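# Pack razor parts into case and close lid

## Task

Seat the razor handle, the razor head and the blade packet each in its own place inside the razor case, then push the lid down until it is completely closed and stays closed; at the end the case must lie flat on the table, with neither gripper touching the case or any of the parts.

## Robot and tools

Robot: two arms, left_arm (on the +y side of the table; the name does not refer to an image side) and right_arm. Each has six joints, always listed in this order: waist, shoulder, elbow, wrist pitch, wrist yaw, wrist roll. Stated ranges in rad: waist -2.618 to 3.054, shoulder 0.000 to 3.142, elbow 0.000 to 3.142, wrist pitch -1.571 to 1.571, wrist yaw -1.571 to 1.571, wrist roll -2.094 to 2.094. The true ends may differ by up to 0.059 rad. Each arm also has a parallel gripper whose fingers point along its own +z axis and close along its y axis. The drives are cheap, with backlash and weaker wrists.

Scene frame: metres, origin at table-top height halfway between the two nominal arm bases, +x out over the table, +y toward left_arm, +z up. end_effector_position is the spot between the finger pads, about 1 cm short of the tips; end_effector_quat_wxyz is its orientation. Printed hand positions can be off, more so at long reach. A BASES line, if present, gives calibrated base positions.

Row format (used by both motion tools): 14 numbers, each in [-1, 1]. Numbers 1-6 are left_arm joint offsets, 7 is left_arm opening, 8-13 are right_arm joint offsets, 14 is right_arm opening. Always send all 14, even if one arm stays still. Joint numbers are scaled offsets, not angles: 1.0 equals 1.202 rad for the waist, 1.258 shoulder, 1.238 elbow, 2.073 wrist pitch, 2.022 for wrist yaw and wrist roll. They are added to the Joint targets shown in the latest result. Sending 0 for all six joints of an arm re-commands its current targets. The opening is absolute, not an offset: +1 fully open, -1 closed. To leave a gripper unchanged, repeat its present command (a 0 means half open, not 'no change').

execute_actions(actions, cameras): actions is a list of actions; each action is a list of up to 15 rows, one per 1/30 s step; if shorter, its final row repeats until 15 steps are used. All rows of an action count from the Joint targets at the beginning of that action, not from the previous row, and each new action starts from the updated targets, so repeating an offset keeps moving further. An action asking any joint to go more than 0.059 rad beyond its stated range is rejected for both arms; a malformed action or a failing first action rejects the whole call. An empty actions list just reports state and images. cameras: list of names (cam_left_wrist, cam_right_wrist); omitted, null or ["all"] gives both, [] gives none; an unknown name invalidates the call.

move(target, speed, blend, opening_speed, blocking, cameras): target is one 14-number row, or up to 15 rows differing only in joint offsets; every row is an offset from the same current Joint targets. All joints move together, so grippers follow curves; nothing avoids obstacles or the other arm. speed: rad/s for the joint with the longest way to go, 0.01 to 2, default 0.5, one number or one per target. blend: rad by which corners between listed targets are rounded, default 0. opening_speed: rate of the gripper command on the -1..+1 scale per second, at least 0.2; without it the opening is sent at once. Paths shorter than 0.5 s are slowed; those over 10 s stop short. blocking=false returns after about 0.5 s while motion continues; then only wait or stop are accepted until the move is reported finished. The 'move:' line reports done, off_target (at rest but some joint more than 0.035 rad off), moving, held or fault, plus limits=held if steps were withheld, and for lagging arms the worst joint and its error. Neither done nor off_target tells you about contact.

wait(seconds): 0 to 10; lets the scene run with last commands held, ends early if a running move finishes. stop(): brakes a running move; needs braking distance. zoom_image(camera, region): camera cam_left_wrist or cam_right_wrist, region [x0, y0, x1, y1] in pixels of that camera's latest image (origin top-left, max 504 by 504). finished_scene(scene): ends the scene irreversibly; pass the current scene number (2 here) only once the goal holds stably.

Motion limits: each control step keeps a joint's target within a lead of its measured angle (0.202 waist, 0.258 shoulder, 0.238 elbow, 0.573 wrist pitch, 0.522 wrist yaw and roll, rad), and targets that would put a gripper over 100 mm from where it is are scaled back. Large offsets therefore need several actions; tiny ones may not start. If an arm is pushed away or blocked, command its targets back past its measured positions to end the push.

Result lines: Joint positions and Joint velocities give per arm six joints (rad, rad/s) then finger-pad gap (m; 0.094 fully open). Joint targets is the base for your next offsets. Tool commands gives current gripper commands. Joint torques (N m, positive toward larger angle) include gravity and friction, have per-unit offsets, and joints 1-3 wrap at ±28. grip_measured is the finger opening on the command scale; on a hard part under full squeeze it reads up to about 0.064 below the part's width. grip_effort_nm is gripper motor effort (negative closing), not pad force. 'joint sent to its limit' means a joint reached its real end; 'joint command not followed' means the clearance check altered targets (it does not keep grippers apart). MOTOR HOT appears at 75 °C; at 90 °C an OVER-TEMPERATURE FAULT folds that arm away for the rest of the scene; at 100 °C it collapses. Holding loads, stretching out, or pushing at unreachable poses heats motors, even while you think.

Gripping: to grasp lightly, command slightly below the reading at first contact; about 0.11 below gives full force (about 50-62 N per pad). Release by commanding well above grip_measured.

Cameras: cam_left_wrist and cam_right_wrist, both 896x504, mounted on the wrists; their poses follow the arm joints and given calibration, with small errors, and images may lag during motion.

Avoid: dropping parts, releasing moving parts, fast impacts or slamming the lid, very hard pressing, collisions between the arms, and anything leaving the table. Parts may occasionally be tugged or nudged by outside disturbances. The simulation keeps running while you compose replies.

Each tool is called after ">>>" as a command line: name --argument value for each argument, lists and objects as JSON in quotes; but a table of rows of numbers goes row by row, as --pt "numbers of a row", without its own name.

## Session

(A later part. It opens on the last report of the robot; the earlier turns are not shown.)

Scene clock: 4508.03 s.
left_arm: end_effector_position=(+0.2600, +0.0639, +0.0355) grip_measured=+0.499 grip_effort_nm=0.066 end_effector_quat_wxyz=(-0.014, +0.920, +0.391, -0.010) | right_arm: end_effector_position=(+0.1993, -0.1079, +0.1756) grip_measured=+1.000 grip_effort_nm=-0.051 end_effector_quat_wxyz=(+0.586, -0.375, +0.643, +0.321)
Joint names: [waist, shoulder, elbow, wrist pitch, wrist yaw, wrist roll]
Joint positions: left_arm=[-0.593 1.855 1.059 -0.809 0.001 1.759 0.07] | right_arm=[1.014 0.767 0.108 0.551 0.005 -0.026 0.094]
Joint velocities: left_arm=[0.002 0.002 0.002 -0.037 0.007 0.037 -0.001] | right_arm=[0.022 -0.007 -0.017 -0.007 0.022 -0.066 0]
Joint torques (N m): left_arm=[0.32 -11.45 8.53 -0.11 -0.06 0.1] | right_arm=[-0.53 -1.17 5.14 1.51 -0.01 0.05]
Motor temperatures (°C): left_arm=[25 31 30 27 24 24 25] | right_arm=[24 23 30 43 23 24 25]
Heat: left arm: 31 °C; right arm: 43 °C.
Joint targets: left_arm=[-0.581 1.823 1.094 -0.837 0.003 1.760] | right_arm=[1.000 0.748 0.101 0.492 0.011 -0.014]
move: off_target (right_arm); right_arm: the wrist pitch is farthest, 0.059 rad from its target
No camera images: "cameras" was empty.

>>> move --target '[0,-0.008,0.008,-0.008,0,0,0.5,0,0,0,0,0,0,1]' --speed 0.1 --cameras '[]'

>>> move --target '[0,0,0,0,0,0,0.1,0,0,0,0,0,0,1]' --opening_speed 0.4 --cameras '[]'

>>> move --pt "0 -0.105 -0.1325 0.089 0 0 0.1 0 0 0 0 0 0 1" --pt "0 -0.2005 -0.261 0.18 0 0 0.1 0 0 0 0 0 0 1" --speed 0.15

>>> zoom_image --camera "cam_left_wrist" --region '[200, 120, 420, 300]'

>>> zoom_image --camera "cam_right_wrist" --region '[330, 250, 490, 430]'

Scene clock: 4517.13 s.
left_arm: end_effector_position=(+0.2593, +0.0644, +0.0406) grip_measured=+0.499 grip_effort_nm=0.061 end_effector_quat_wxyz=(-0.015, +0.920, +0.391, -0.011) | right_arm: end_effector_position=(+0.1993, -0.1079, +0.1756) grip_measured=+1.000 grip_effort_nm=-0.046 end_effector_quat_wxyz=(+0.586, -0.375, +0.643, +0.321)
Joint names: [waist, shoulder, elbow, wrist pitch, wrist yaw, wrist roll]
Joint positions: left_arm=[-0.593 1.844 1.068 -0.832 0.001 1.759 0.07] | right_arm=[1.014 0.767 0.108 0.551 0.005 -0.026 0.094]
Joint velocities: left_arm=[0.012 0.012 -0.007 0.007 0.007 -0.022 0.001] | right_arm=[0.012 -0.012 -0.017 0.081 -0.007 -0.022 0]
Joint torques (N m): left_arm=[0.44 -11.45 8.53 -0.1 -0.07 0.11] | right_arm=[-0.51 -1.16 5.14 1.52 -0.03 0.05]
Motor temperatures (°C): left_arm=[25 32 31 27 24 24 24] | right_arm=[24 23 30 42 23 24 25]
Heat: left arm: 32 °C; right arm: 42 °C.
Joint targets: left_arm=[-0.581 1.813 1.104 -0.853 0.003 1.760] | right_arm=[1.000 0.748 0.101 0.492 0.011 -0.014]
move: off_target (left_arm, right_arm); left_arm: the elbow is farthest, 0.036 rad from its target; right_arm: the wrist pitch is farthest, 0.059 rad from its target
No camera images: "cameras" was empty.

Scene clock: 4518.33 s.
left_arm: end_effector_position=(+0.2593, +0.0644, +0.0406) grip_measured=+0.101 grip_effort_nm=-0.081 end_effector_quat_wxyz=(-0.015, +0.920, +0.391, -0.011) | right_arm: end_effector_position=(+0.1993, -0.1079, +0.1756) grip_measured=+1.000 grip_effort_nm=-0.051 end_effector_quat_wxyz=(+0.586, -0.375, +0.643, +0.321)
Joint names: [waist, shoulder, elbow, wrist pitch, wrist yaw, wrist roll]
Joint positions: left_arm=[-0.593 1.844 1.068 -0.832 0.001 1.759 0.052] | right_arm=[1.014 0.767 0.108 0.551 0.005 -0.026 0.094]
Joint velocities: left_arm=[0.002 0.002 -0.012 0.051 -0.037 0.051 -0.001] | right_arm=[-0.002 0.007 -0.007 0.007 0.066 -0.037 0]
Joint torques (N m): left_arm=[0.43 -11.43 8.58 -0.08 -0.08 0.1] | right_arm=[-0.57 -1.16 5.15 1.51 -0.02 0.05]
Motor temperatures (°C): left_arm=[25 32 31 27 24 24 24] | right_arm=[24 23 30 42 23 24 25]
Heat: left arm: 32 °C; right arm: 42 °C.
Joint targets: left_arm=[-0.581 1.813 1.104 -0.853 0.003 1.760] | right_arm=[1.000 0.748 0.101 0.492 0.011 -0.014]
move: off_target (left_arm, right_arm); left_arm: the elbow is farthest, 0.036 rad from its target; right_arm: the wrist pitch is farthest, 0.059 rad from its target
No camera images: "cameras" was empty.

Scene clock: 4521.43 s.
left_arm: end_effector_position=(+0.2652, +0.0605, +0.0558) grip_measured=+0.101 grip_effort_nm=-0.071 end_effector_quat_wxyz=(+0.112, +0.912, +0.387, +0.075) | right_arm: end_effector_position=(+0.1993, -0.1079, +0.1756) grip_measured=+1.000 grip_effort_nm=-0.042 end_effector_quat_wxyz=(+0.586, -0.375, +0.643, +0.321)
Joint names: [waist, shoulder, elbow, wrist pitch, wrist yaw, wrist roll]
Joint positions: left_arm=[-0.593 1.589 0.798 -0.51 0.001 1.761 0.052] | right_arm=[1.014 0.767 0.108 0.551 0.005 -0.026 0.094]
Joint velocities: left_arm=[-0.007 0.012 -0.007 0.037 -0.051 0.037 0] | right_arm=[-0.007 -0.002 -0.012 -0.081 -0.007 0.022 0]
Joint torques (N m): left_arm=[0.5 -9.18 4.59 1.17 -0.08 0.08] | right_arm=[-0.61 -1.18 5.14 1.52 -0.02 0.05]
Motor temperatures (°C): left_arm=[25 32 30 27 24 24 24] | right_arm=[24 23 30 42 23 24 25]
Heat: left arm: 32 °C; right arm: 42 °C.
Joint targets: left_arm=[-0.581 1.561 0.781 -0.480 0.003 1.760] | right_arm=[1.000 0.748 0.101 0.492 0.011 -0.014]
move: off_target (right_arm); right_arm: the wrist pitch is farthest, 0.059 rad from its target
camera_calibration:
cam_left_wrist: T_world_to_cam=[[-0.670604, 0.702032, -0.239669, 0.149755], [0.544795, 0.685365, 0.483191, -0.178161], [0.503476, 0.193459, -0.842072, -0.00675423], [0, 0, 0, 1]] pos_world=[0.200888, 0.018279, 0.11629]
cam_right_wrist: T_world_to_cam=[[0.862025, -0.506597, 0.0165023, -0.228208], [-0.250451, -0.45402, -0.855067, 0.19062], [0.440667, 0.732956, -0.518254, 0.173214], [0, 0, 0, 1]] pos_world=[0.168132, -0.156023, 0.256528]

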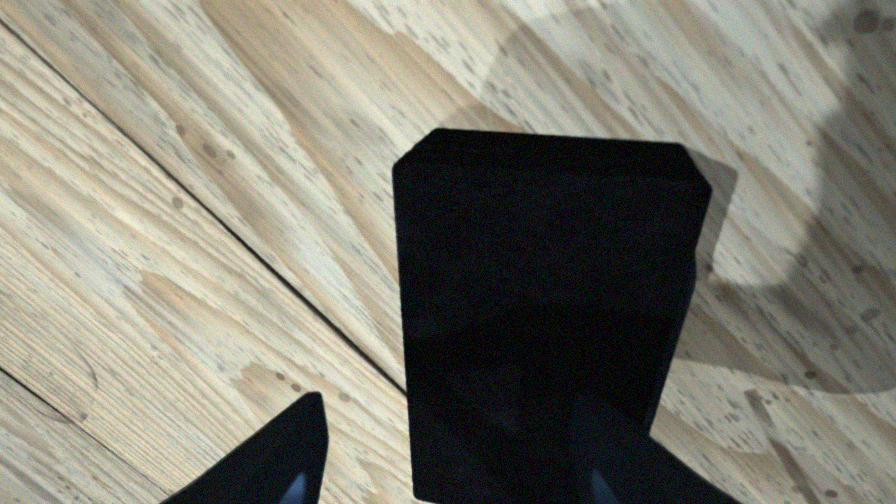

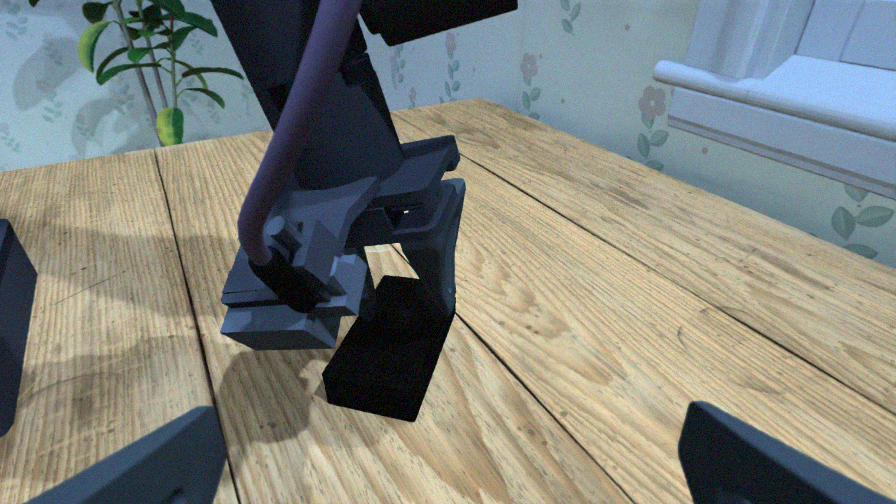

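Scaled by 2.291 from the camera's 896x504 image, which has a finer 1280x720 frame.

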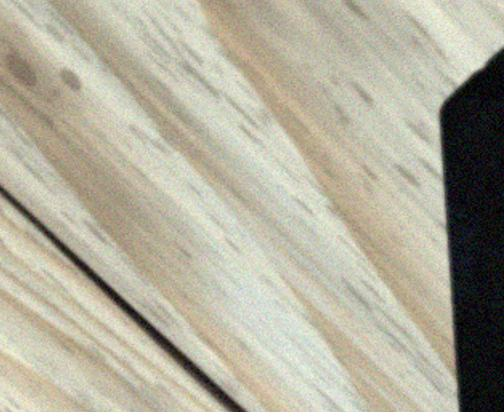

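Scaled by 2.800 from the camera's 896x504 image, which has a finer 1280x720 frame.

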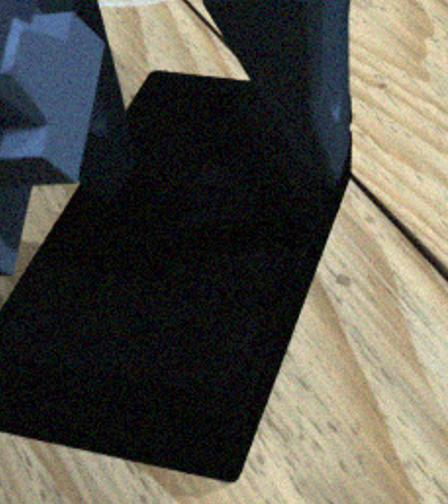

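>>> move --target '[0,0.153,0,0.326,-0.203,0,1,0,0,0,0,0,0,1]'

Scene clock: 4555.23 s.
left_arm: end_effector_position=(+0.3987, +0.0537, +0.0907) grip_measured=+0.999 grip_effort_nm=0.066 end_effector_quat_wxyz=(+0.207, +0.810, +0.421, +0.353) | right_arm: end_effector_position=(+0.1993, -0.1079, +0.1756) grip_measured=+1.000 grip_effort_nm=-0.051 end_effector_quat_wxyz=(+0.586, -0.375, +0.643, +0.321)
Joint names: [waist, shoulder, elbow, wrist pitch, wrist yaw, wrist roll]
Joint positions: left_arm=[-0.593 1.744 0.798 0.145 -0.386 1.762 0.094] | right_arm=[1.014 0.767 0.108 0.551 0.005 -0.026 0.094]
Joint velocities: left_arm=[-0.017 -0.017 0.002 0.037 0.022 0.022 0.001] | right_arm=[0.002 -0.007 -0.007 -0.007 -0.007 -0.051 0]
Joint torques (N m): left_arm=[0.51 -7.75 4.89 2.36 -0.33 0.1] | right_arm=[-0.57 -1.14 5.14 1.51 -0.01 0.04]
Motor temperatures (°C): left_arm=[25 31 29 28 24 24 24] | right_arm=[24 23 30 40 23 24 25]
Heat: left arm: 31 °C; right arm: 40 °C.
Joint targets: left_arm=[-0.581 1.753 0.781 0.196 -0.408 1.760] | right_arm=[1.000 0.748 0.101 0.492 0.011 -0.014]
move: off_target (left_arm, right_arm); left_arm: the wrist pitch is farthest, 0.051 rad from its target; right_arm: the wrist pitch is farthest, 0.059 rad from its target
camera_calibration:
cam_left_wrist: T_world_to_cam=[[-0.53779, 0.58821, -0.603979, 0.238552], [0.044025, 0.735013, 0.676622, -0.0836358], [0.841929, 0.33729, -0.421178, -0.224042], [0, 0, 0, 1]] pos_world=[0.3206, -0.0032783, 0.106309]
cam_right_wrist: T_world_to_cam=[[0.862025, -0.506597, 0.0165023, -0.228208], [-0.250451, -0.45402, -0.855067, 0.19062], [0.440667, 0.732956, -0.518254, 0.173214], [0, 0, 0, 1]] pos_world=[0.168132, -0.156023, 0.256528]

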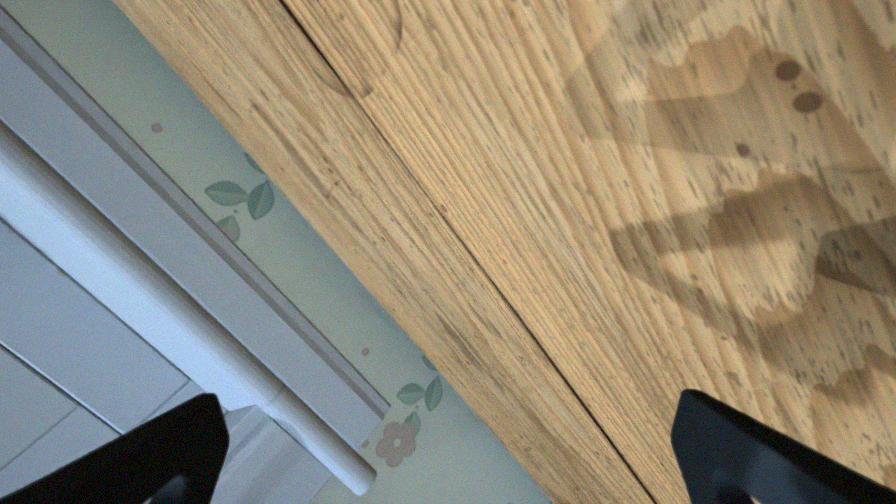

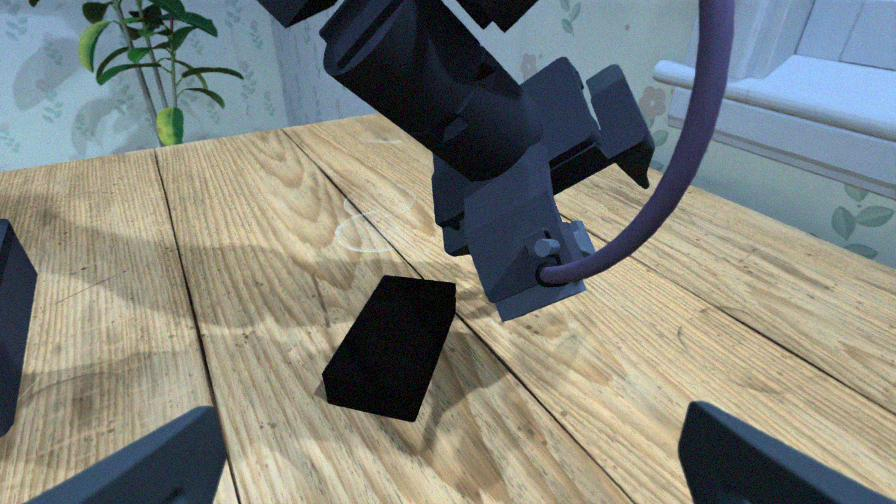

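>>> move --pt "0 -0.2 0.327 -0.453 0.203 0 1 0 0 0 0 0 0 1" --pt "0 0.0 0.327 -0.573 0.203 0 1 0 0 0 0 0 0 1"

>>> zoom_image --camera "cam_right_wrist" --region '[300, 200, 550, 450]'

Scene clock: 4566.13 s.
left_arm: end_effector_position=(+0.2657, +0.0651, +0.0855) grip_measured=+0.999 grip_effort_nm=0.056 end_effector_quat_wxyz=(-0.006, +0.921, +0.390, +0.009) | right_arm: end_effector_position=(+0.1993, -0.1079, +0.1756) grip_measured=+1.000 grip_effort_nm=-0.046 end_effector_quat_wxyz=(+0.586, -0.375, +0.643, +0.321)
Joint names: [waist, shoulder, elbow, wrist pitch, wrist yaw, wrist roll]
Joint positions: left_arm=[-0.593 1.754 1.152 -0.97 -0.022 1.762 0.094] | right_arm=[1.014 0.767 0.108 0.551 0.005 -0.026 0.094]
Joint velocities: left_arm=[-0.007 0.017 -0.007 -0.007 -0.051 -0.037 0.001] | right_arm=[0.012 -0.017 0.002 0.022 0.022 0.022 0]
Joint torques (N m): left_arm=[0.53 -8.35 8.88 0.02 0.14 0.09] | right_arm=[-0.54 -1.11 5.12 1.5 -0.01 0.06]
Motor temperatures (°C): left_arm=[25 31 30 29 24 24 24] | right_arm=[24 23 30 40 23 24 25]
Heat: left arm: 31 °C; right arm: 40 °C.
Joint targets: left_arm=[-0.581 1.753 1.186 -0.992 0.003 1.760] | right_arm=[1.000 0.748 0.101 0.492 0.011 -0.014]
move: off_target (right_arm); right_arm: the wrist pitch is farthest, 0.059 rad from its target
camera_calibration:
cam_left_wrist: T_world_to_cam=[[-0.694655, 0.718864, 0.0262397, 0.136492], [0.6455, 0.606833, 0.463771, -0.215926], [0.317465, 0.339099, -0.885567, 0.0608634], [0, 0, 0, 1]] pos_world=[0.214873, 0.012273, 0.150457]
cam_right_wrist: T_world_to_cam=[[0.862025, -0.506597, 0.0165023, -0.228208], [-0.250451, -0.45402, -0.855067, 0.19062], [0.440667, 0.732956, -0.518254, 0.173214], [0, 0, 0, 1]] pos_world=[0.168132, -0.156023, 0.256528]

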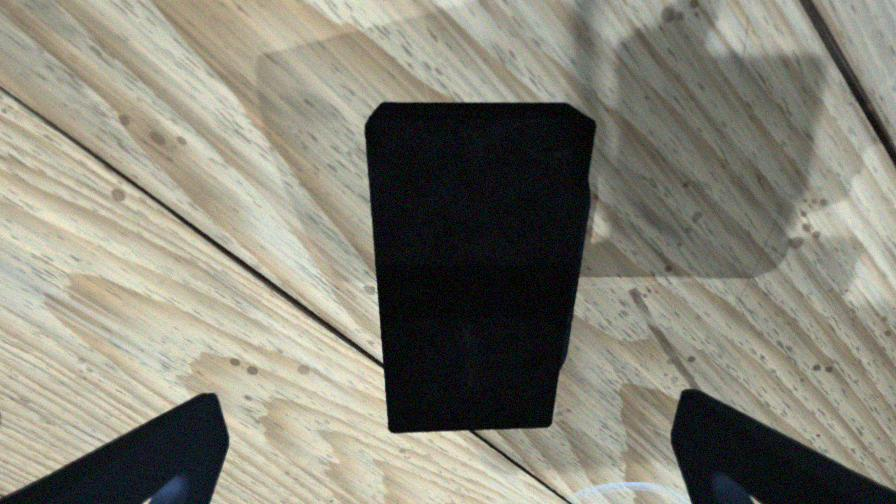

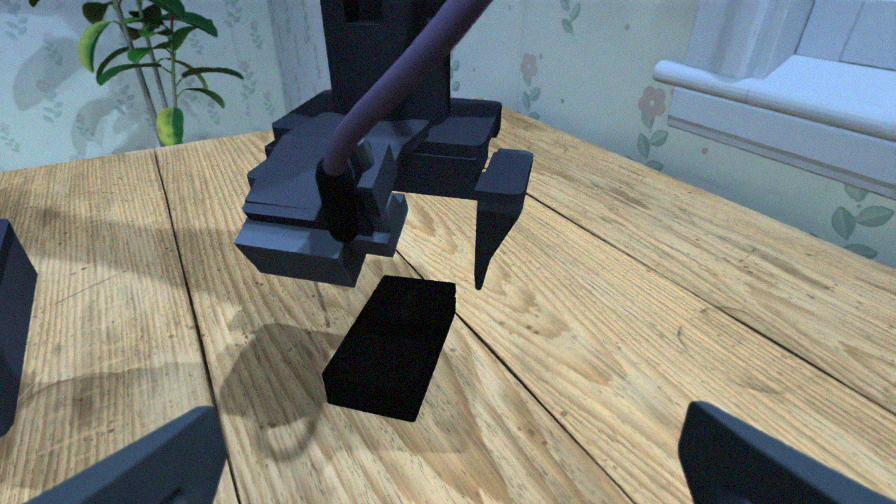

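Scaled by 2.016 from the camera's 896x504 image, which has a finer 1280x720 frame.

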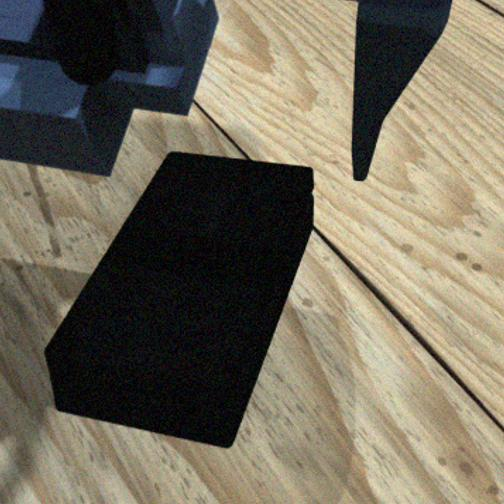

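>>> move --target '[0,0.087,-0.116,0.117,0,0,1,0,0,0,0,0,0,1]'

>>> zoom_image --camera "cam_right_wrist" --region '[300, 200, 550, 450]'

Scene clock: 4576.30 s.
left_arm: end_effector_position=(+0.2692, +0.0628, +0.0330) grip_measured=+0.999 grip_effort_nm=0.061 end_effector_quat_wxyz=(-0.006, +0.920, +0.392, +0.009) | right_arm: end_effector_position=(+0.1993, -0.1079, +0.1756) grip_measured=+1.000 grip_effort_nm=-0.042 end_effector_quat_wxyz=(+0.586, -0.375, +0.643, +0.321)
Joint names: [waist, shoulder, elbow, wrist pitch, wrist yaw, wrist roll]
Joint positions: left_arm=[-0.593 1.859 1.054 -0.766 -0.022 1.759 0.094] | right_arm=[1.014 0.767 0.108 0.551 0.005 -0.026 0.094]
Joint velocities: left_arm=[-0.002 -0.012 -0.002 -0.007 -0.007 -0.037 -0.001] | right_arm=[0.002 0.002 0.002 0.007 0.081 0.022 0]
Joint torques (N m): left_arm=[0.42 -8.7 4.63 0.41 0.14 0.09] | right_arm=[-0.54 -1.17 5.12 1.51 -0.03 0.04]
Motor temperatures (°C): left_arm=[25 31 30 28 24 24 24] | right_arm=[24 23 30 39 23 24 25]
Heat: left arm: 31 °C; right arm: 39 °C.
Joint targets: left_arm=[-0.581 1.863 1.042 -0.750 0.003 1.760] | right_arm=[1.000 0.748 0.101 0.492 0.011 -0.014]
move: off_target (right_arm); right_arm: the wrist pitch is farthest, 0.059 rad from its target
camera_calibration:
cam_left_wrist: T_world_to_cam=[[-0.696859, 0.716731, 0.026174, 0.142706], [0.643609, 0.608827, 0.463786, -0.192082], [0.316474, 0.340039, -0.885561, 0.0142509], [0, 0, 0, 1]] pos_world=[0.218562, 0.00981714, 0.09797]
cam_right_wrist: T_world_to_cam=[[0.862025, -0.506597, 0.0165023, -0.228208], [-0.250451, -0.45402, -0.855067, 0.19062], [0.440667, 0.732956, -0.518254, 0.173214], [0, 0, 0, 1]] pos_world=[0.168132, -0.156023, 0.256528]

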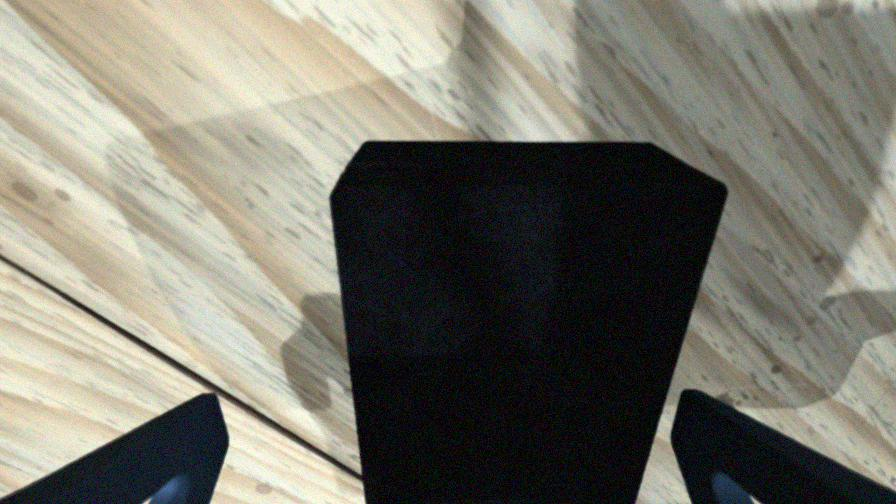

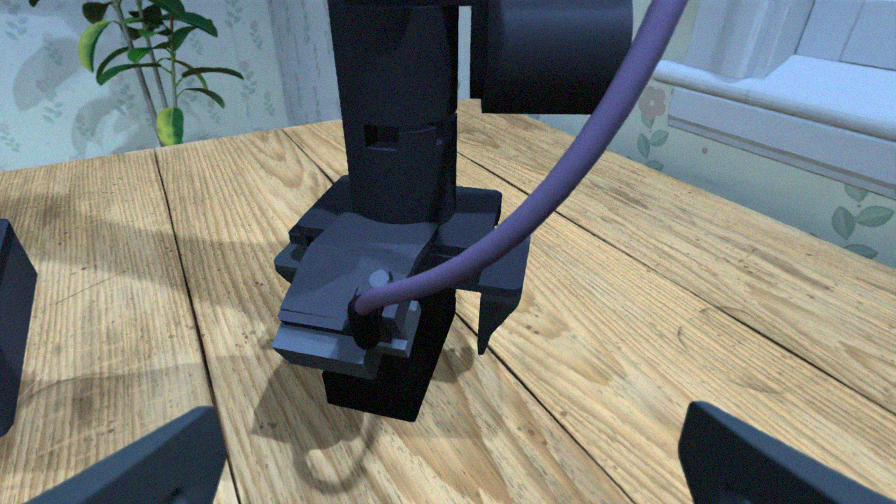

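Scaled by 2.016 from the camera's 896x504 image, which has a finer 1280x720 frame.

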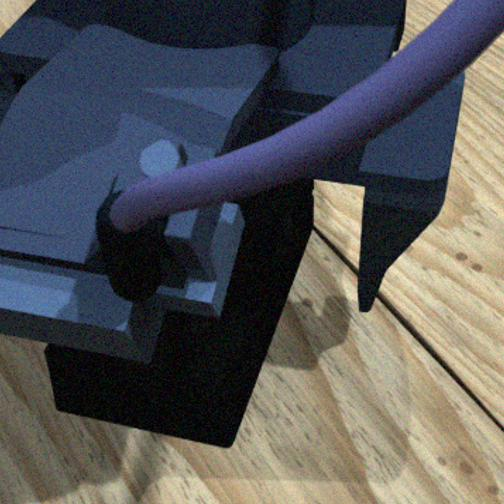

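>>> move --target '[0,-0.012,0,0.0,0,0,1,0,0,0,0,0,0,1]' --cameras '[]'

>>> move --target '[0,0,0,0.0,0,0,0.1,0,0,0,0,0,0,1]' --opening_speed 0.5

Scene clock: 4582.57 s.
left_arm: end_effector_position=(+0.2692, +0.0628, +0.0330) grip_measured=+0.999 grip_effort_nm=0.061 end_effector_quat_wxyz=(-0.006, +0.920, +0.392, +0.009) | right_arm: end_effector_position=(+0.1993, -0.1079, +0.1756) grip_measured=+1.000 grip_effort_nm=-0.042 end_effector_quat_wxyz=(+0.586, -0.375, +0.643, +0.321)
Joint names: [waist, shoulder, elbow, wrist pitch, wrist yaw, wrist roll]
Joint positions: left_arm=[-0.593 1.859 1.054 -0.766 -0.022 1.759 0.094] | right_arm=[1.014 0.767 0.108 0.551 0.005 -0.026 0.094]
Joint velocities: left_arm=[-0.017 0.017 0.007 0.022 -0.11 0.022 0] | right_arm=[-0.017 0.007 -0.007 -0.007 0.066 0.007 0]
Joint torques (N m): left_arm=[0.4 -9.87 4.57 0.42 0.16 0.06] | right_arm=[-0.55 -1.14 5.14 1.52 -0.02 0.04]
Motor temperatures (°C): left_arm=[25 32 30 28 24 24 24] | right_arm=[24 23 30 39 23 24 25]
Heat: left arm: 32 °C; right arm: 39 °C.
Joint targets: left_arm=[-0.581 1.848 1.042 -0.750 0.003 1.760] | right_arm=[1.000 0.748 0.101 0.492 0.011 -0.014]
move: off_target (right_arm); right_arm: the wrist pitch is farthest, 0.059 rad from its target
No camera images: "cameras" was empty.

Scene clock: 4584.57 s.
left_arm: end_effector_position=(+0.2692, +0.0628, +0.0330) grip_measured=+0.205 grip_effort_nm=-1.023 end_effector_quat_wxyz=(-0.006, +0.920, +0.391, +0.009) | right_arm: end_effector_position=(+0.1993, -0.1079, +0.1756) grip_measured=+1.000 grip_effort_nm=-0.051 end_effector_quat_wxyz=(+0.586, -0.375, +0.643, +0.321)
Joint names: [waist, shoulder, elbow, wrist pitch, wrist yaw, wrist roll]
Joint positions: left_arm=[-0.593 1.859 1.054 -0.766 -0.022 1.761 0.057] | right_arm=[1.014 0.767 0.108 0.551 0.005 -0.026 0.094]
Joint velocities: left_arm=[-0.027 0.017 0.002 0.081 0.007 0.022 -0.001] | right_arm=[0.007 -0.012 -0.007 0.037 -0.066 -0.037 0]
Joint torques (N m): left_arm=[0.59 -9.81 4.6 0.45 0.13 0.06] | right_arm=[-0.54 -1.14 5.12 1.51 -0.02 0.04]
Motor temperatures (°C): left_arm=[25 32 30 28 24 24 24] | right_arm=[24 23 30 39 23 24 25]
Heat: left arm: 32 °C; right arm: 39 °C.
Joint targets: left_arm=[-0.581 1.848 1.042 -0.750 0.003 1.760] | right_arm=[1.000 0.748 0.101 0.492 0.011 -0.014]
move: off_target (right_arm); right_arm: the wrist pitch is farthest, 0.059 rad from its target
camera_calibration:
cam_left_wrist: T_world_to_cam=[[-0.695758, 0.717798, 0.0262069, 0.142342], [0.644555, 0.607831, 0.463778, -0.192274], [0.31697, 0.339569, -0.885564, 0.0141471], [0, 0, 0, 1]] pos_world=[0.218483, 0.00989371, 0.0979705]
cam_right_wrist: T_world_to_cam=[[0.862025, -0.506597, 0.0165023, -0.228208], [-0.250451, -0.45402, -0.855067, 0.19062], [0.440667, 0.732956, -0.518254, 0.173214], [0, 0, 0, 1]] pos_world=[0.168132, -0.156023, 0.256528]

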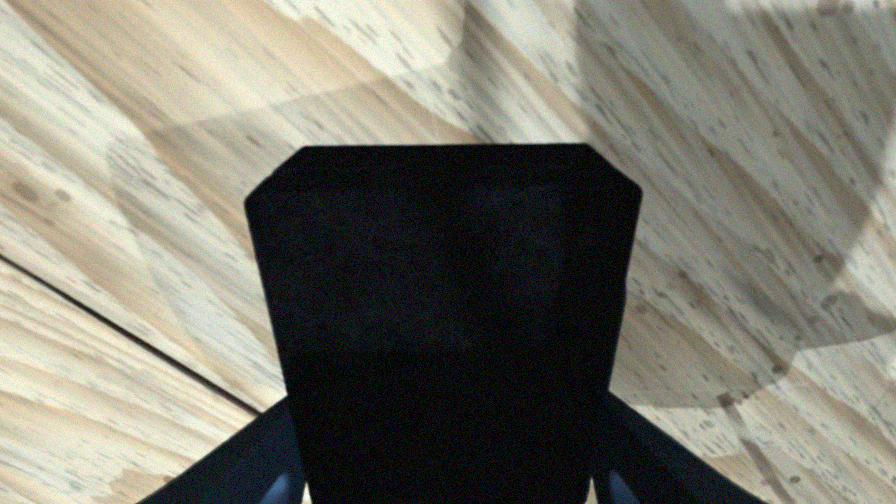

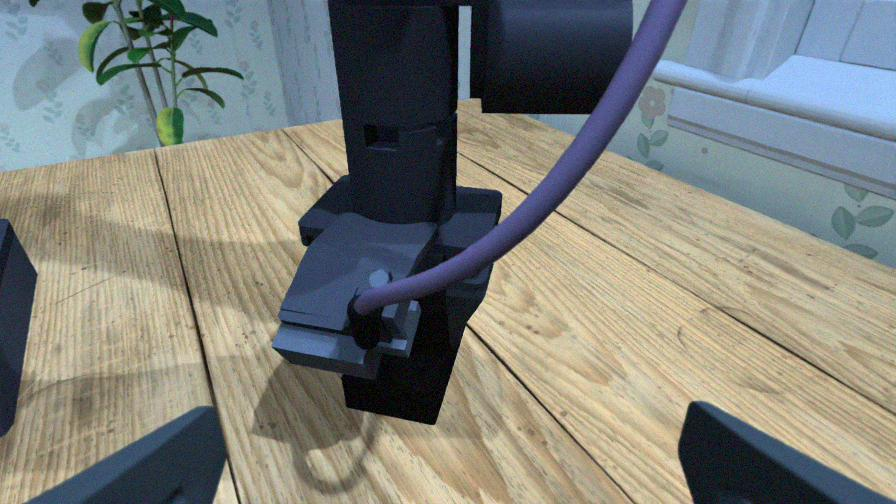

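>>> move --target '[0,0,0,0.0,0,0,0.4,0,0,0,0,0,0,1]' --cameras '[]' --opening_speed 1

>>> move --target '[0,-0.02,0,0.0,0,0,0.4,0,0,0,0,0,0,1]' --cameras '[]'

Scene clock: 4592.70 s.
left_arm: end_effector_position=(+0.2692, +0.0628, +0.0330) grip_measured=+0.399 grip_effort_nm=0.061 end_effector_quat_wxyz=(-0.006, +0.920, +0.391, +0.009) | right_arm: end_effector_position=(+0.1993, -0.1079, +0.1756) grip_measured=+1.000 grip_effort_nm=-0.051 end_effector_quat_wxyz=(+0.586, -0.375, +0.643, +0.321)
Joint names: [waist, shoulder, elbow, wrist pitch, wrist yaw, wrist roll]
Joint positions: left_arm=[-0.593 1.859 1.054 -0.766 -0.022 1.761 0.066] | right_arm=[1.014 0.767 0.108 0.551 0.005 -0.026 0.094]
Joint velocities: left_arm=[-0.012 -0.002 0.007 -0.066 0.022 -0.007 0] | right_arm=[0.017 -0.002 -0.002 -0.007 -0.066 -0.037 0]
Joint torques (N m): left_arm=[0.38 -9.69 4.53 0.43 0.17 0.07] | right_arm=[-0.54 -1.1 5.14 1.51 -0.01 0.04]
Motor temperatures (°C): left_arm=[25 32 29 28 24 24 24] | right_arm=[24 23 30 39 23 24 25]
Heat: left arm: 32 °C; right arm: 39 °C.
Joint targets: left_arm=[-0.581 1.848 1.042 -0.750 0.003 1.760] | right_arm=[1.000 0.748 0.101 0.492 0.011 -0.014]
move: off_target (right_arm); right_arm: the wrist pitch is farthest, 0.059 rad from its target
No camera images: "cameras" was empty.

Scene clock: 4593.40 s.
left_arm: end_effector_position=(+0.2692, +0.0628, +0.0330) grip_measured=+0.399 grip_effort_nm=0.066 end_effector_quat_wxyz=(-0.006, +0.920, +0.391, +0.009) | right_arm: end_effector_position=(+0.1993, -0.1079, +0.1756) grip_measured=+1.000 grip_effort_nm=-0.051 end_effector_quat_wxyz=(+0.586, -0.375, +0.643, +0.321)
Joint names: [waist, shoulder, elbow, wrist pitch, wrist yaw, wrist roll]
Joint positions: left_arm=[-0.593 1.859 1.054 -0.766 -0.022 1.761 0.066] | right_arm=[1.014 0.767 0.108 0.551 0.005 -0.026 0.094]
Joint velocities: left_arm=[-0.017 -0.002 -0.012 -0.022 -0.022 0.037 0] | right_arm=[-0.007 0.012 -0.002 -0.081 -0.051 0.022 0]
Joint torques (N m): left_arm=[0.44 -11.93 4.7 0.44 0.16 0.07] | right_arm=[-0.55 -1.13 5.12 1.51 -0.03 0.06]
Motor temperatures (°C): left_arm=[25 32 29 28 24 24 24] | right_arm=[24 23 30 39 23 24 25]
Heat: left arm: 32 °C; right arm: 39 °C.
Joint targets: left_arm=[-0.581 1.822 1.042 -0.750 0.003 1.760] | right_arm=[1.000 0.748 0.101 0.492 0.011 -0.014]
move: off_target (left_arm, right_arm); left_arm: the shoulder is farthest, 0.037 rad from its target; right_arm: the wrist pitch is farthest, 0.059 rad from its target
No camera images: "cameras" was empty.

>>> move --target '[0,-0.010,0,0.0,0,0,0.4,0,0,0,0,0,0,1]' --cameras '[]'

>>> move --target '[0,-0.003,0,0.0,0,0,0.1,0,0,0,0,0,0,1]' --cameras '[]' --opening_speed 0.5

Scene clock: 4600.13 s.
left_arm: end_effector_position=(+0.2710, +0.0617, +0.0379) grip_measured=+0.399 grip_effort_nm=0.061 end_effector_quat_wxyz=(+0.001, +0.920, +0.391, +0.014) | right_arm: end_effector_position=(+0.1993, -0.1079, +0.1756) grip_measured=+1.000 grip_effort_nm=-0.051 end_effector_quat_wxyz=(+0.586, -0.375, +0.643, +0.321)
Joint names: [waist, shoulder, elbow, wrist pitch, wrist yaw, wrist roll]
Joint positions: left_arm=[-0.593 1.843 1.054 -0.766 -0.022 1.761 0.066] | right_arm=[1.014 0.767 0.108 0.551 0.005 -0.026 0.094]
Joint velocities: left_arm=[0.002 -0.012 -0.012 -0.037 -0.007 -0.051 0] | right_arm=[-0.002 0.012 -0.002 -0.007 -0.007 -0.022 0]
Joint torques (N m): left_arm=[0.42 -11.49 4.75 0.48 0.12 0.07] | right_arm=[-0.51 -1.16 5.12 1.52 -0.03 0.06]
Motor temperatures (°C): left_arm=[25 33 29 27 24 24 24] | right_arm=[24 23 30 38 23 24 25]
Heat: left arm: 33 °C; right arm: 38 °C.
Joint targets: left_arm=[-0.581 1.810 1.042 -0.750 0.003 1.760] | right_arm=[1.000 0.748 0.101 0.492 0.011 -0.014]
move: off_target (right_arm); right_arm: the wrist pitch is farthest, 0.059 rad from its target
No camera images: "cameras" was empty.

Scene clock: 4600.93 s.
left_arm: end_effector_position=(+0.2710, +0.0613, +0.0384) grip_measured=+0.176 grip_effort_nm=-0.989 end_effector_quat_wxyz=(+0.002, +0.921, +0.390, +0.014) | right_arm: end_effector_position=(+0.1993, -0.1079, +0.1756) grip_measured=+1.000 grip_effort_nm=-0.046 end_effector_quat_wxyz=(+0.586, -0.375, +0.643, +0.321)
Joint names: [waist, shoulder, elbow, wrist pitch, wrist yaw, wrist roll]
Joint positions: left_arm=[-0.593 1.841 1.054 -0.766 -0.021 1.762 0.055] | right_arm=[1.014 0.767 0.108 0.551 0.005 -0.026 0.094]
Joint velocities: left_arm=[0.007 -0.002 -0.022 0.022 -0.007 -0.051 -0.001] | right_arm=[-0.017 -0.002 0.002 -0.139 -0.037 0.007 0]
Joint torques (N m): left_arm=[0.49 -11.88 4.67 0.48 0.12 0.08] | right_arm=[-0.54 -1.16 5.12 1.51 -0.02 0.04]
Motor temperatures (°C): left_arm=[25 33 29 27 24 24 24] | right_arm=[24 23 30 38 23 24 25]
Heat: left arm: 33 °C; right arm: 38 °C.
Joint targets: left_arm=[-0.581 1.806 1.042 -0.750 0.003 1.760] | right_arm=[1.000 0.748 0.101 0.492 0.011 -0.014]
move: off_target (right_arm); right_arm: the wrist pitch is farthest, 0.059 rad from its target
No camera images: "cameras" was empty.

>>> move --target '[0,-0.04,0,0.0,0,0,0.1,0,0,0,0,0,0,1]' --speed 0.15

>>> zoom_image --camera "cam_right_wrist" --region '[300, 250, 550, 450]'

Scene clock: 4610.43 s.
left_arm: end_effector_position=(+0.2757, +0.0576, +0.0532) grip_measured=+0.173 grip_effort_nm=-1.033 end_effector_quat_wxyz=(+0.024, +0.920, +0.390, +0.026) | right_arm: end_effector_position=(+0.1993, -0.1079, +0.1756) grip_measured=+1.000 grip_effort_nm=-0.051 end_effector_quat_wxyz=(+0.586, -0.375, +0.643, +0.321)
Joint names: [waist, shoulder, elbow, wrist pitch, wrist yaw, wrist roll]
Joint positions: left_arm=[-0.593 1.79 1.054 -0.766 -0.017 1.762 0.055] | right_arm=[1.014 0.767 0.108 0.551 0.005 -0.026 0.094]
Joint velocities: left_arm=[-0.002 0.017 -0.012 0.007 -0.051 0.066 -0.001] | right_arm=[0.002 -0.007 0.002 -0.007 -0.037 -0.022 0]
Joint torques (N m): left_arm=[0.38 -11.47 4.77 0.58 0.09 0.04] | right_arm=[-0.51 -1.18 5.12 1.51 -0.02 0.04]
Motor temperatures (°C): left_arm=[25 33 29 27 24 24 25] | right_arm=[24 23 30 38 23 24 25]
Heat: left arm: 33 °C; right arm: 38 °C.
Joint targets: left_arm=[-0.581 1.756 1.042 -0.750 0.003 1.760] | right_arm=[1.000 0.748 0.101 0.492 0.011 -0.014]
move: off_target (right_arm); right_arm: the wrist pitch is farthest, 0.059 rad from its target
camera_calibration:
cam_left_wrist: T_world_to_cam=[[-0.694105, 0.718644, -0.042064, 0.153233], [0.619678, 0.626212, 0.473136, -0.19734], [0.366357, 0.30234, -0.879985, 0.0199319], [0, 0, 0, 1]] pos_world=[0.221345, 0.00743041, 0.117354]
cam_right_wrist: T_world_to_cam=[[0.862025, -0.506597, 0.0165023, -0.228208], [-0.250451, -0.45402, -0.855067, 0.19062], [0.440667, 0.732956, -0.518254, 0.173214], [0, 0, 0, 1]] pos_world=[0.168132, -0.156023, 0.256528]

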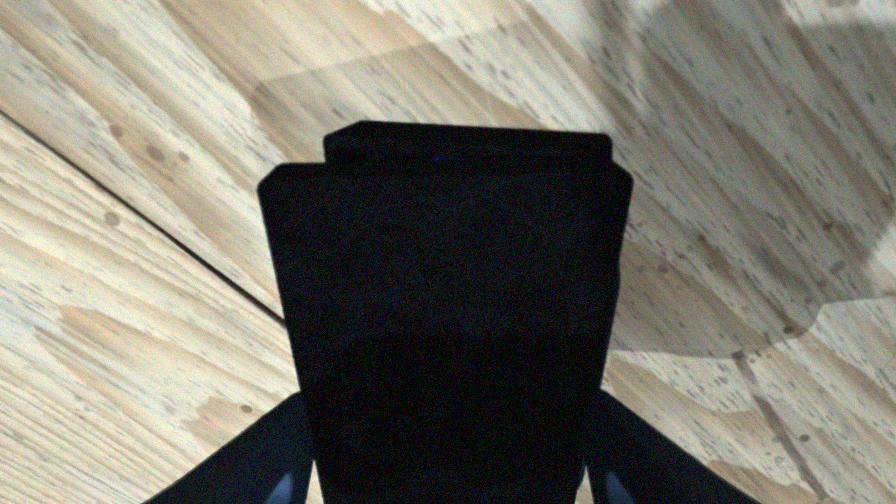

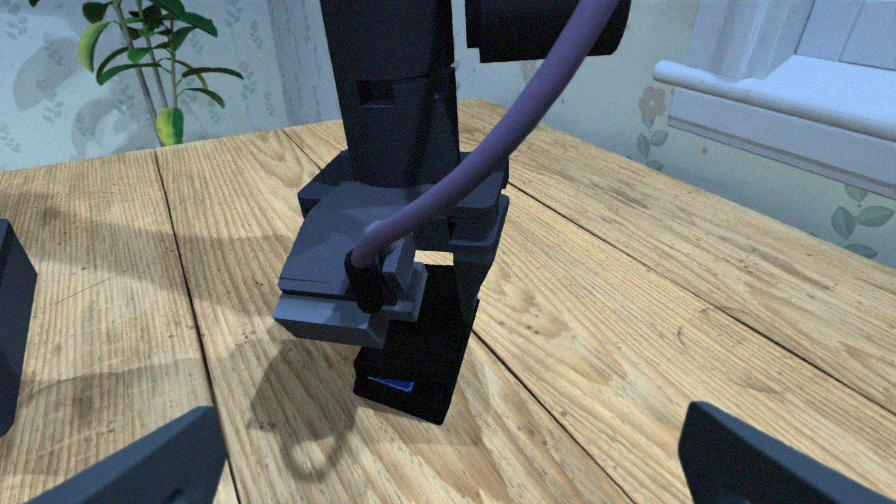

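Scaled by 2.016 from the camera's 896x504 image, which has a finer 1280x720 frame.

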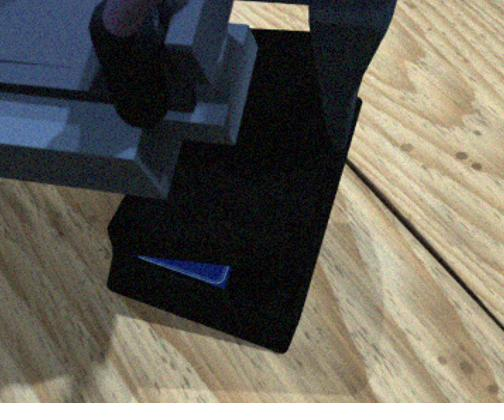

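>>> move --pt "0 -0.1455 -0.26 0.1737 0 0 0.1 0 0 0 0 0 0 1" --pt "0 -0.3116 -0.5186 0.3714 0 0 0.1 0 0 0 0 0 0 1" --speed 0.25 --blend 0.05

>>> zoom_image --camera "cam_right_wrist" --region '[300, 250, 550, 450]'

Scene clock: 4674.93 s.
left_arm: end_effector_position=(+0.2605, +0.0669, +0.0494) grip_measured=+0.172 grip_effort_nm=-1.043 end_effector_quat_wxyz=(+0.241, +0.877, +0.381, +0.164) | right_arm: end_effector_position=(+0.1993, -0.1079, +0.1756) grip_measured=+1.000 grip_effort_nm=-0.046 end_effector_quat_wxyz=(+0.586, -0.375, +0.643, +0.321)
Joint names: [waist, shoulder, elbow, wrist pitch, wrist yaw, wrist roll]
Joint positions: left_arm=[-0.589 1.384 0.419 -0.014 -0.007 1.75 0.055] | right_arm=[1.014 0.767 0.108 0.551 0.005 -0.026 0.094]
Joint velocities: left_arm=[-0.012 0.017 0.012 0.022 0.022 -0.051 0.001] | right_arm=[-0.027 0.017 0.002 -0.066 0.051 -0.022 0]
Joint torques (N m): left_arm=[0.32 -6.23 4.42 1.88 0.08 0.08] | right_arm=[-0.55 -1.13 5.09 1.51 -0.02 0.05]
Motor temperatures (°C): left_arm=[25 31 29 27 24 24 26] | right_arm=[24 23 30 36 23 24 25]
Heat: left arm: 31 °C; right arm: 36 °C.
Joint targets: left_arm=[-0.581 1.364 0.400 0.020 0.003 1.760] | right_arm=[1.000 0.748 0.101 0.492 0.011 -0.014]
move: off_target (right_arm); right_arm: the wrist pitch is farthest, 0.059 rad from its target
camera_calibration:
cam_left_wrist: T_world_to_cam=[[-0.577395, 0.624003, -0.526531, 0.13562], [0.399237, 0.778317, 0.484594, -0.145219], [0.712197, 0.0695917, -0.698522, -0.0641285], [0, 0, 0, 1]] pos_world=[0.181955, 0.0328618, 0.0969855]
cam_right_wrist: T_world_to_cam=[[0.862025, -0.506597, 0.0165023, -0.228208], [-0.250451, -0.45402, -0.855067, 0.19062], [0.440667, 0.732956, -0.518254, 0.173214], [0, 0, 0, 1]] pos_world=[0.168132, -0.156023, 0.256528]

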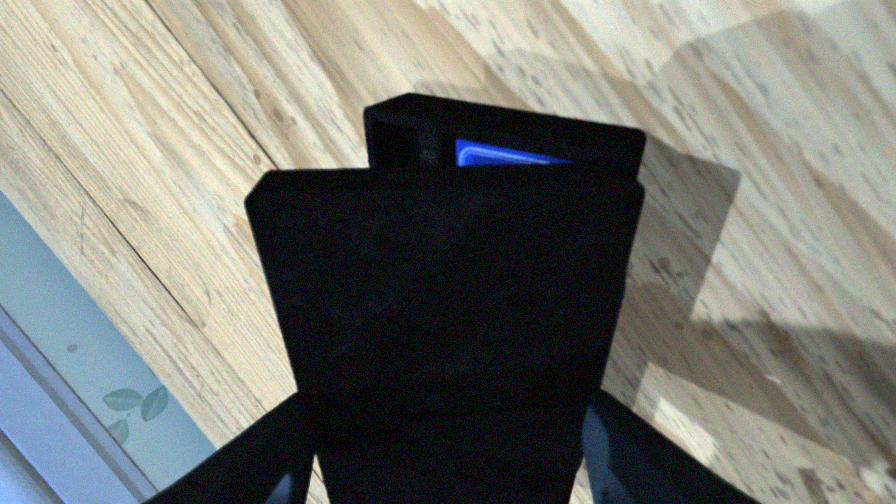

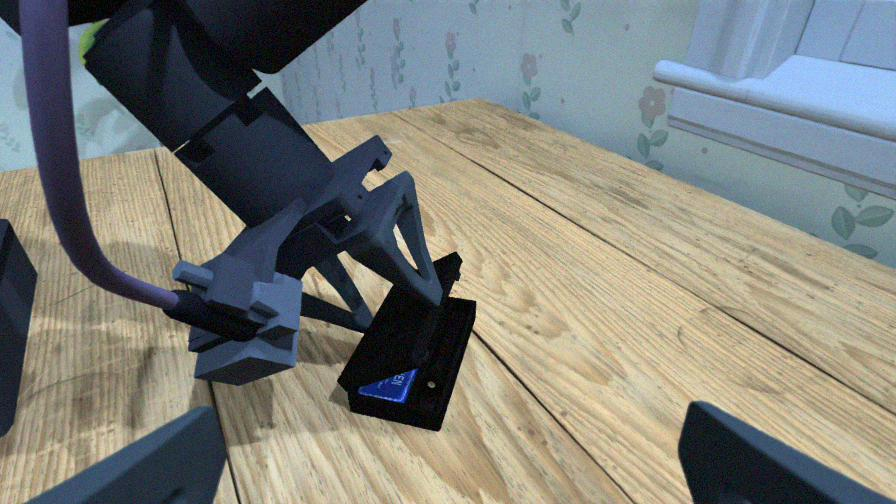

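Scaled by 2.016 from the camera's 896x504 image, which has a finer 1280x720 frame.

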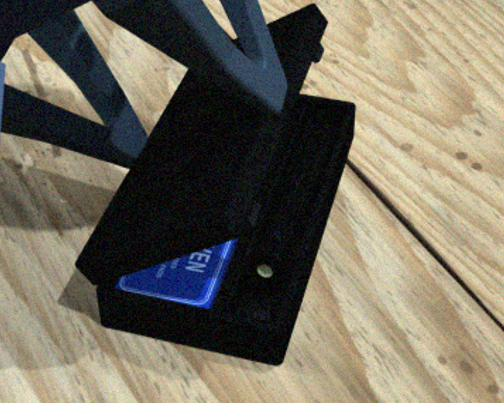

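>>> move --target '[0,-0.0223,-0.2464,0.28,0,0,0.1,0,0,0,0,0,0,1]' --speed 0.25

>>> zoom_image --camera "cam_right_wrist" --region '[300, 250, 500, 450]'

Scene clock: 4683.23 s.
left_arm: end_effector_position=(+0.2555, +0.0685, +0.0537) grip_measured=+0.171 grip_effort_nm=-1.038 end_effector_quat_wxyz=(+0.361, +0.827, +0.358, +0.240) | right_arm: end_effector_position=(+0.1993, -0.1079, +0.1756) grip_measured=+1.000 grip_effort_nm=-0.051 end_effector_quat_wxyz=(+0.586, -0.375, +0.643, +0.321)
Joint names: [waist, shoulder, elbow, wrist pitch, wrist yaw, wrist roll]
Joint positions: left_arm=[-0.589 1.353 0.112 0.567 0.001 1.75 0.055] | right_arm=[1.014 0.767 0.108 0.551 0.005 -0.026 0.094]
Joint velocities: left_arm=[0.017 -0.002 -0.002 -0.037 -0.022 -0.051 0] | right_arm=[-0.002 -0.027 -0.002 -0.066 0.051 -0.066 0]
Joint torques (N m): left_arm=[0.4 -4.68 3.75 2.32 0.04 0.07] | right_arm=[-0.53 -1.14 5.12 1.51 -0.02 0.04]
Motor temperatures (°C): left_arm=[25 31 29 28 24 24 26] | right_arm=[24 23 30 36 23 24 25]
Heat: left arm: 31 °C; right arm: 36 °C.
Joint targets: left_arm=[-0.581 1.336 0.095 0.601 0.003 1.760] | right_arm=[1.000 0.748 0.101 0.492 0.011 -0.014]
move: off_target (right_arm); right_arm: the wrist pitch is farthest, 0.059 rad from its target
camera_calibration:
cam_left_wrist: T_world_to_cam=[[-0.411314, 0.516966, -0.750711, 0.11103], [0.286506, 0.855188, 0.431935, -0.12022], [0.865294, -0.0374222, -0.499865, -0.100111], [0, 0, 0, 1]] pos_world=[0.166738, 0.0416655, 0.0852368]
cam_right_wrist: T_world_to_cam=[[0.862025, -0.506597, 0.0165023, -0.228208], [-0.250451, -0.45402, -0.855067, 0.19062], [0.440667, 0.732956, -0.518254, 0.173214], [0, 0, 0, 1]] pos_world=[0.168132, -0.156023, 0.256528]

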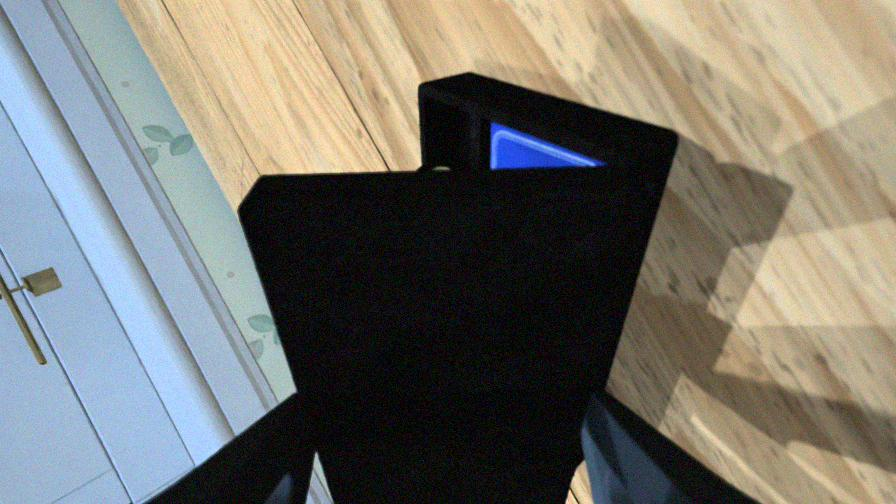

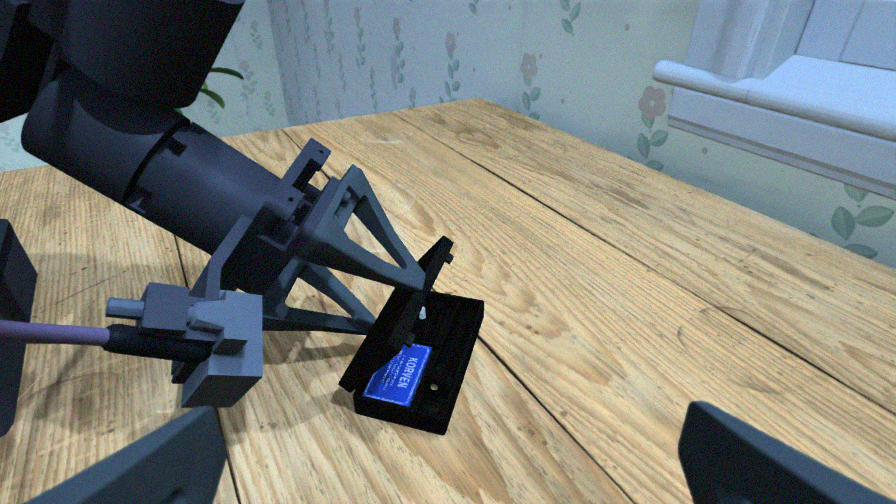

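Scaled by 2.520 from the camera's 896x504 image, which has a finer 1280x720 frame.

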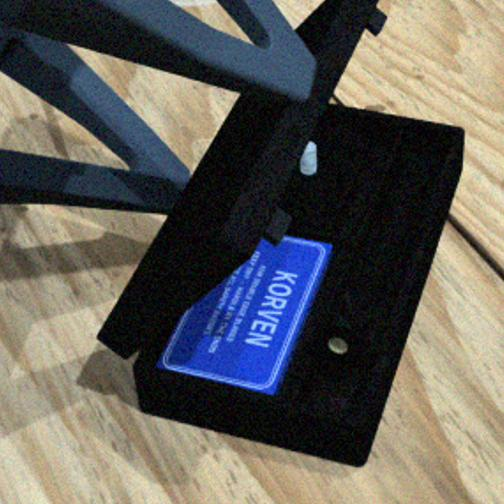

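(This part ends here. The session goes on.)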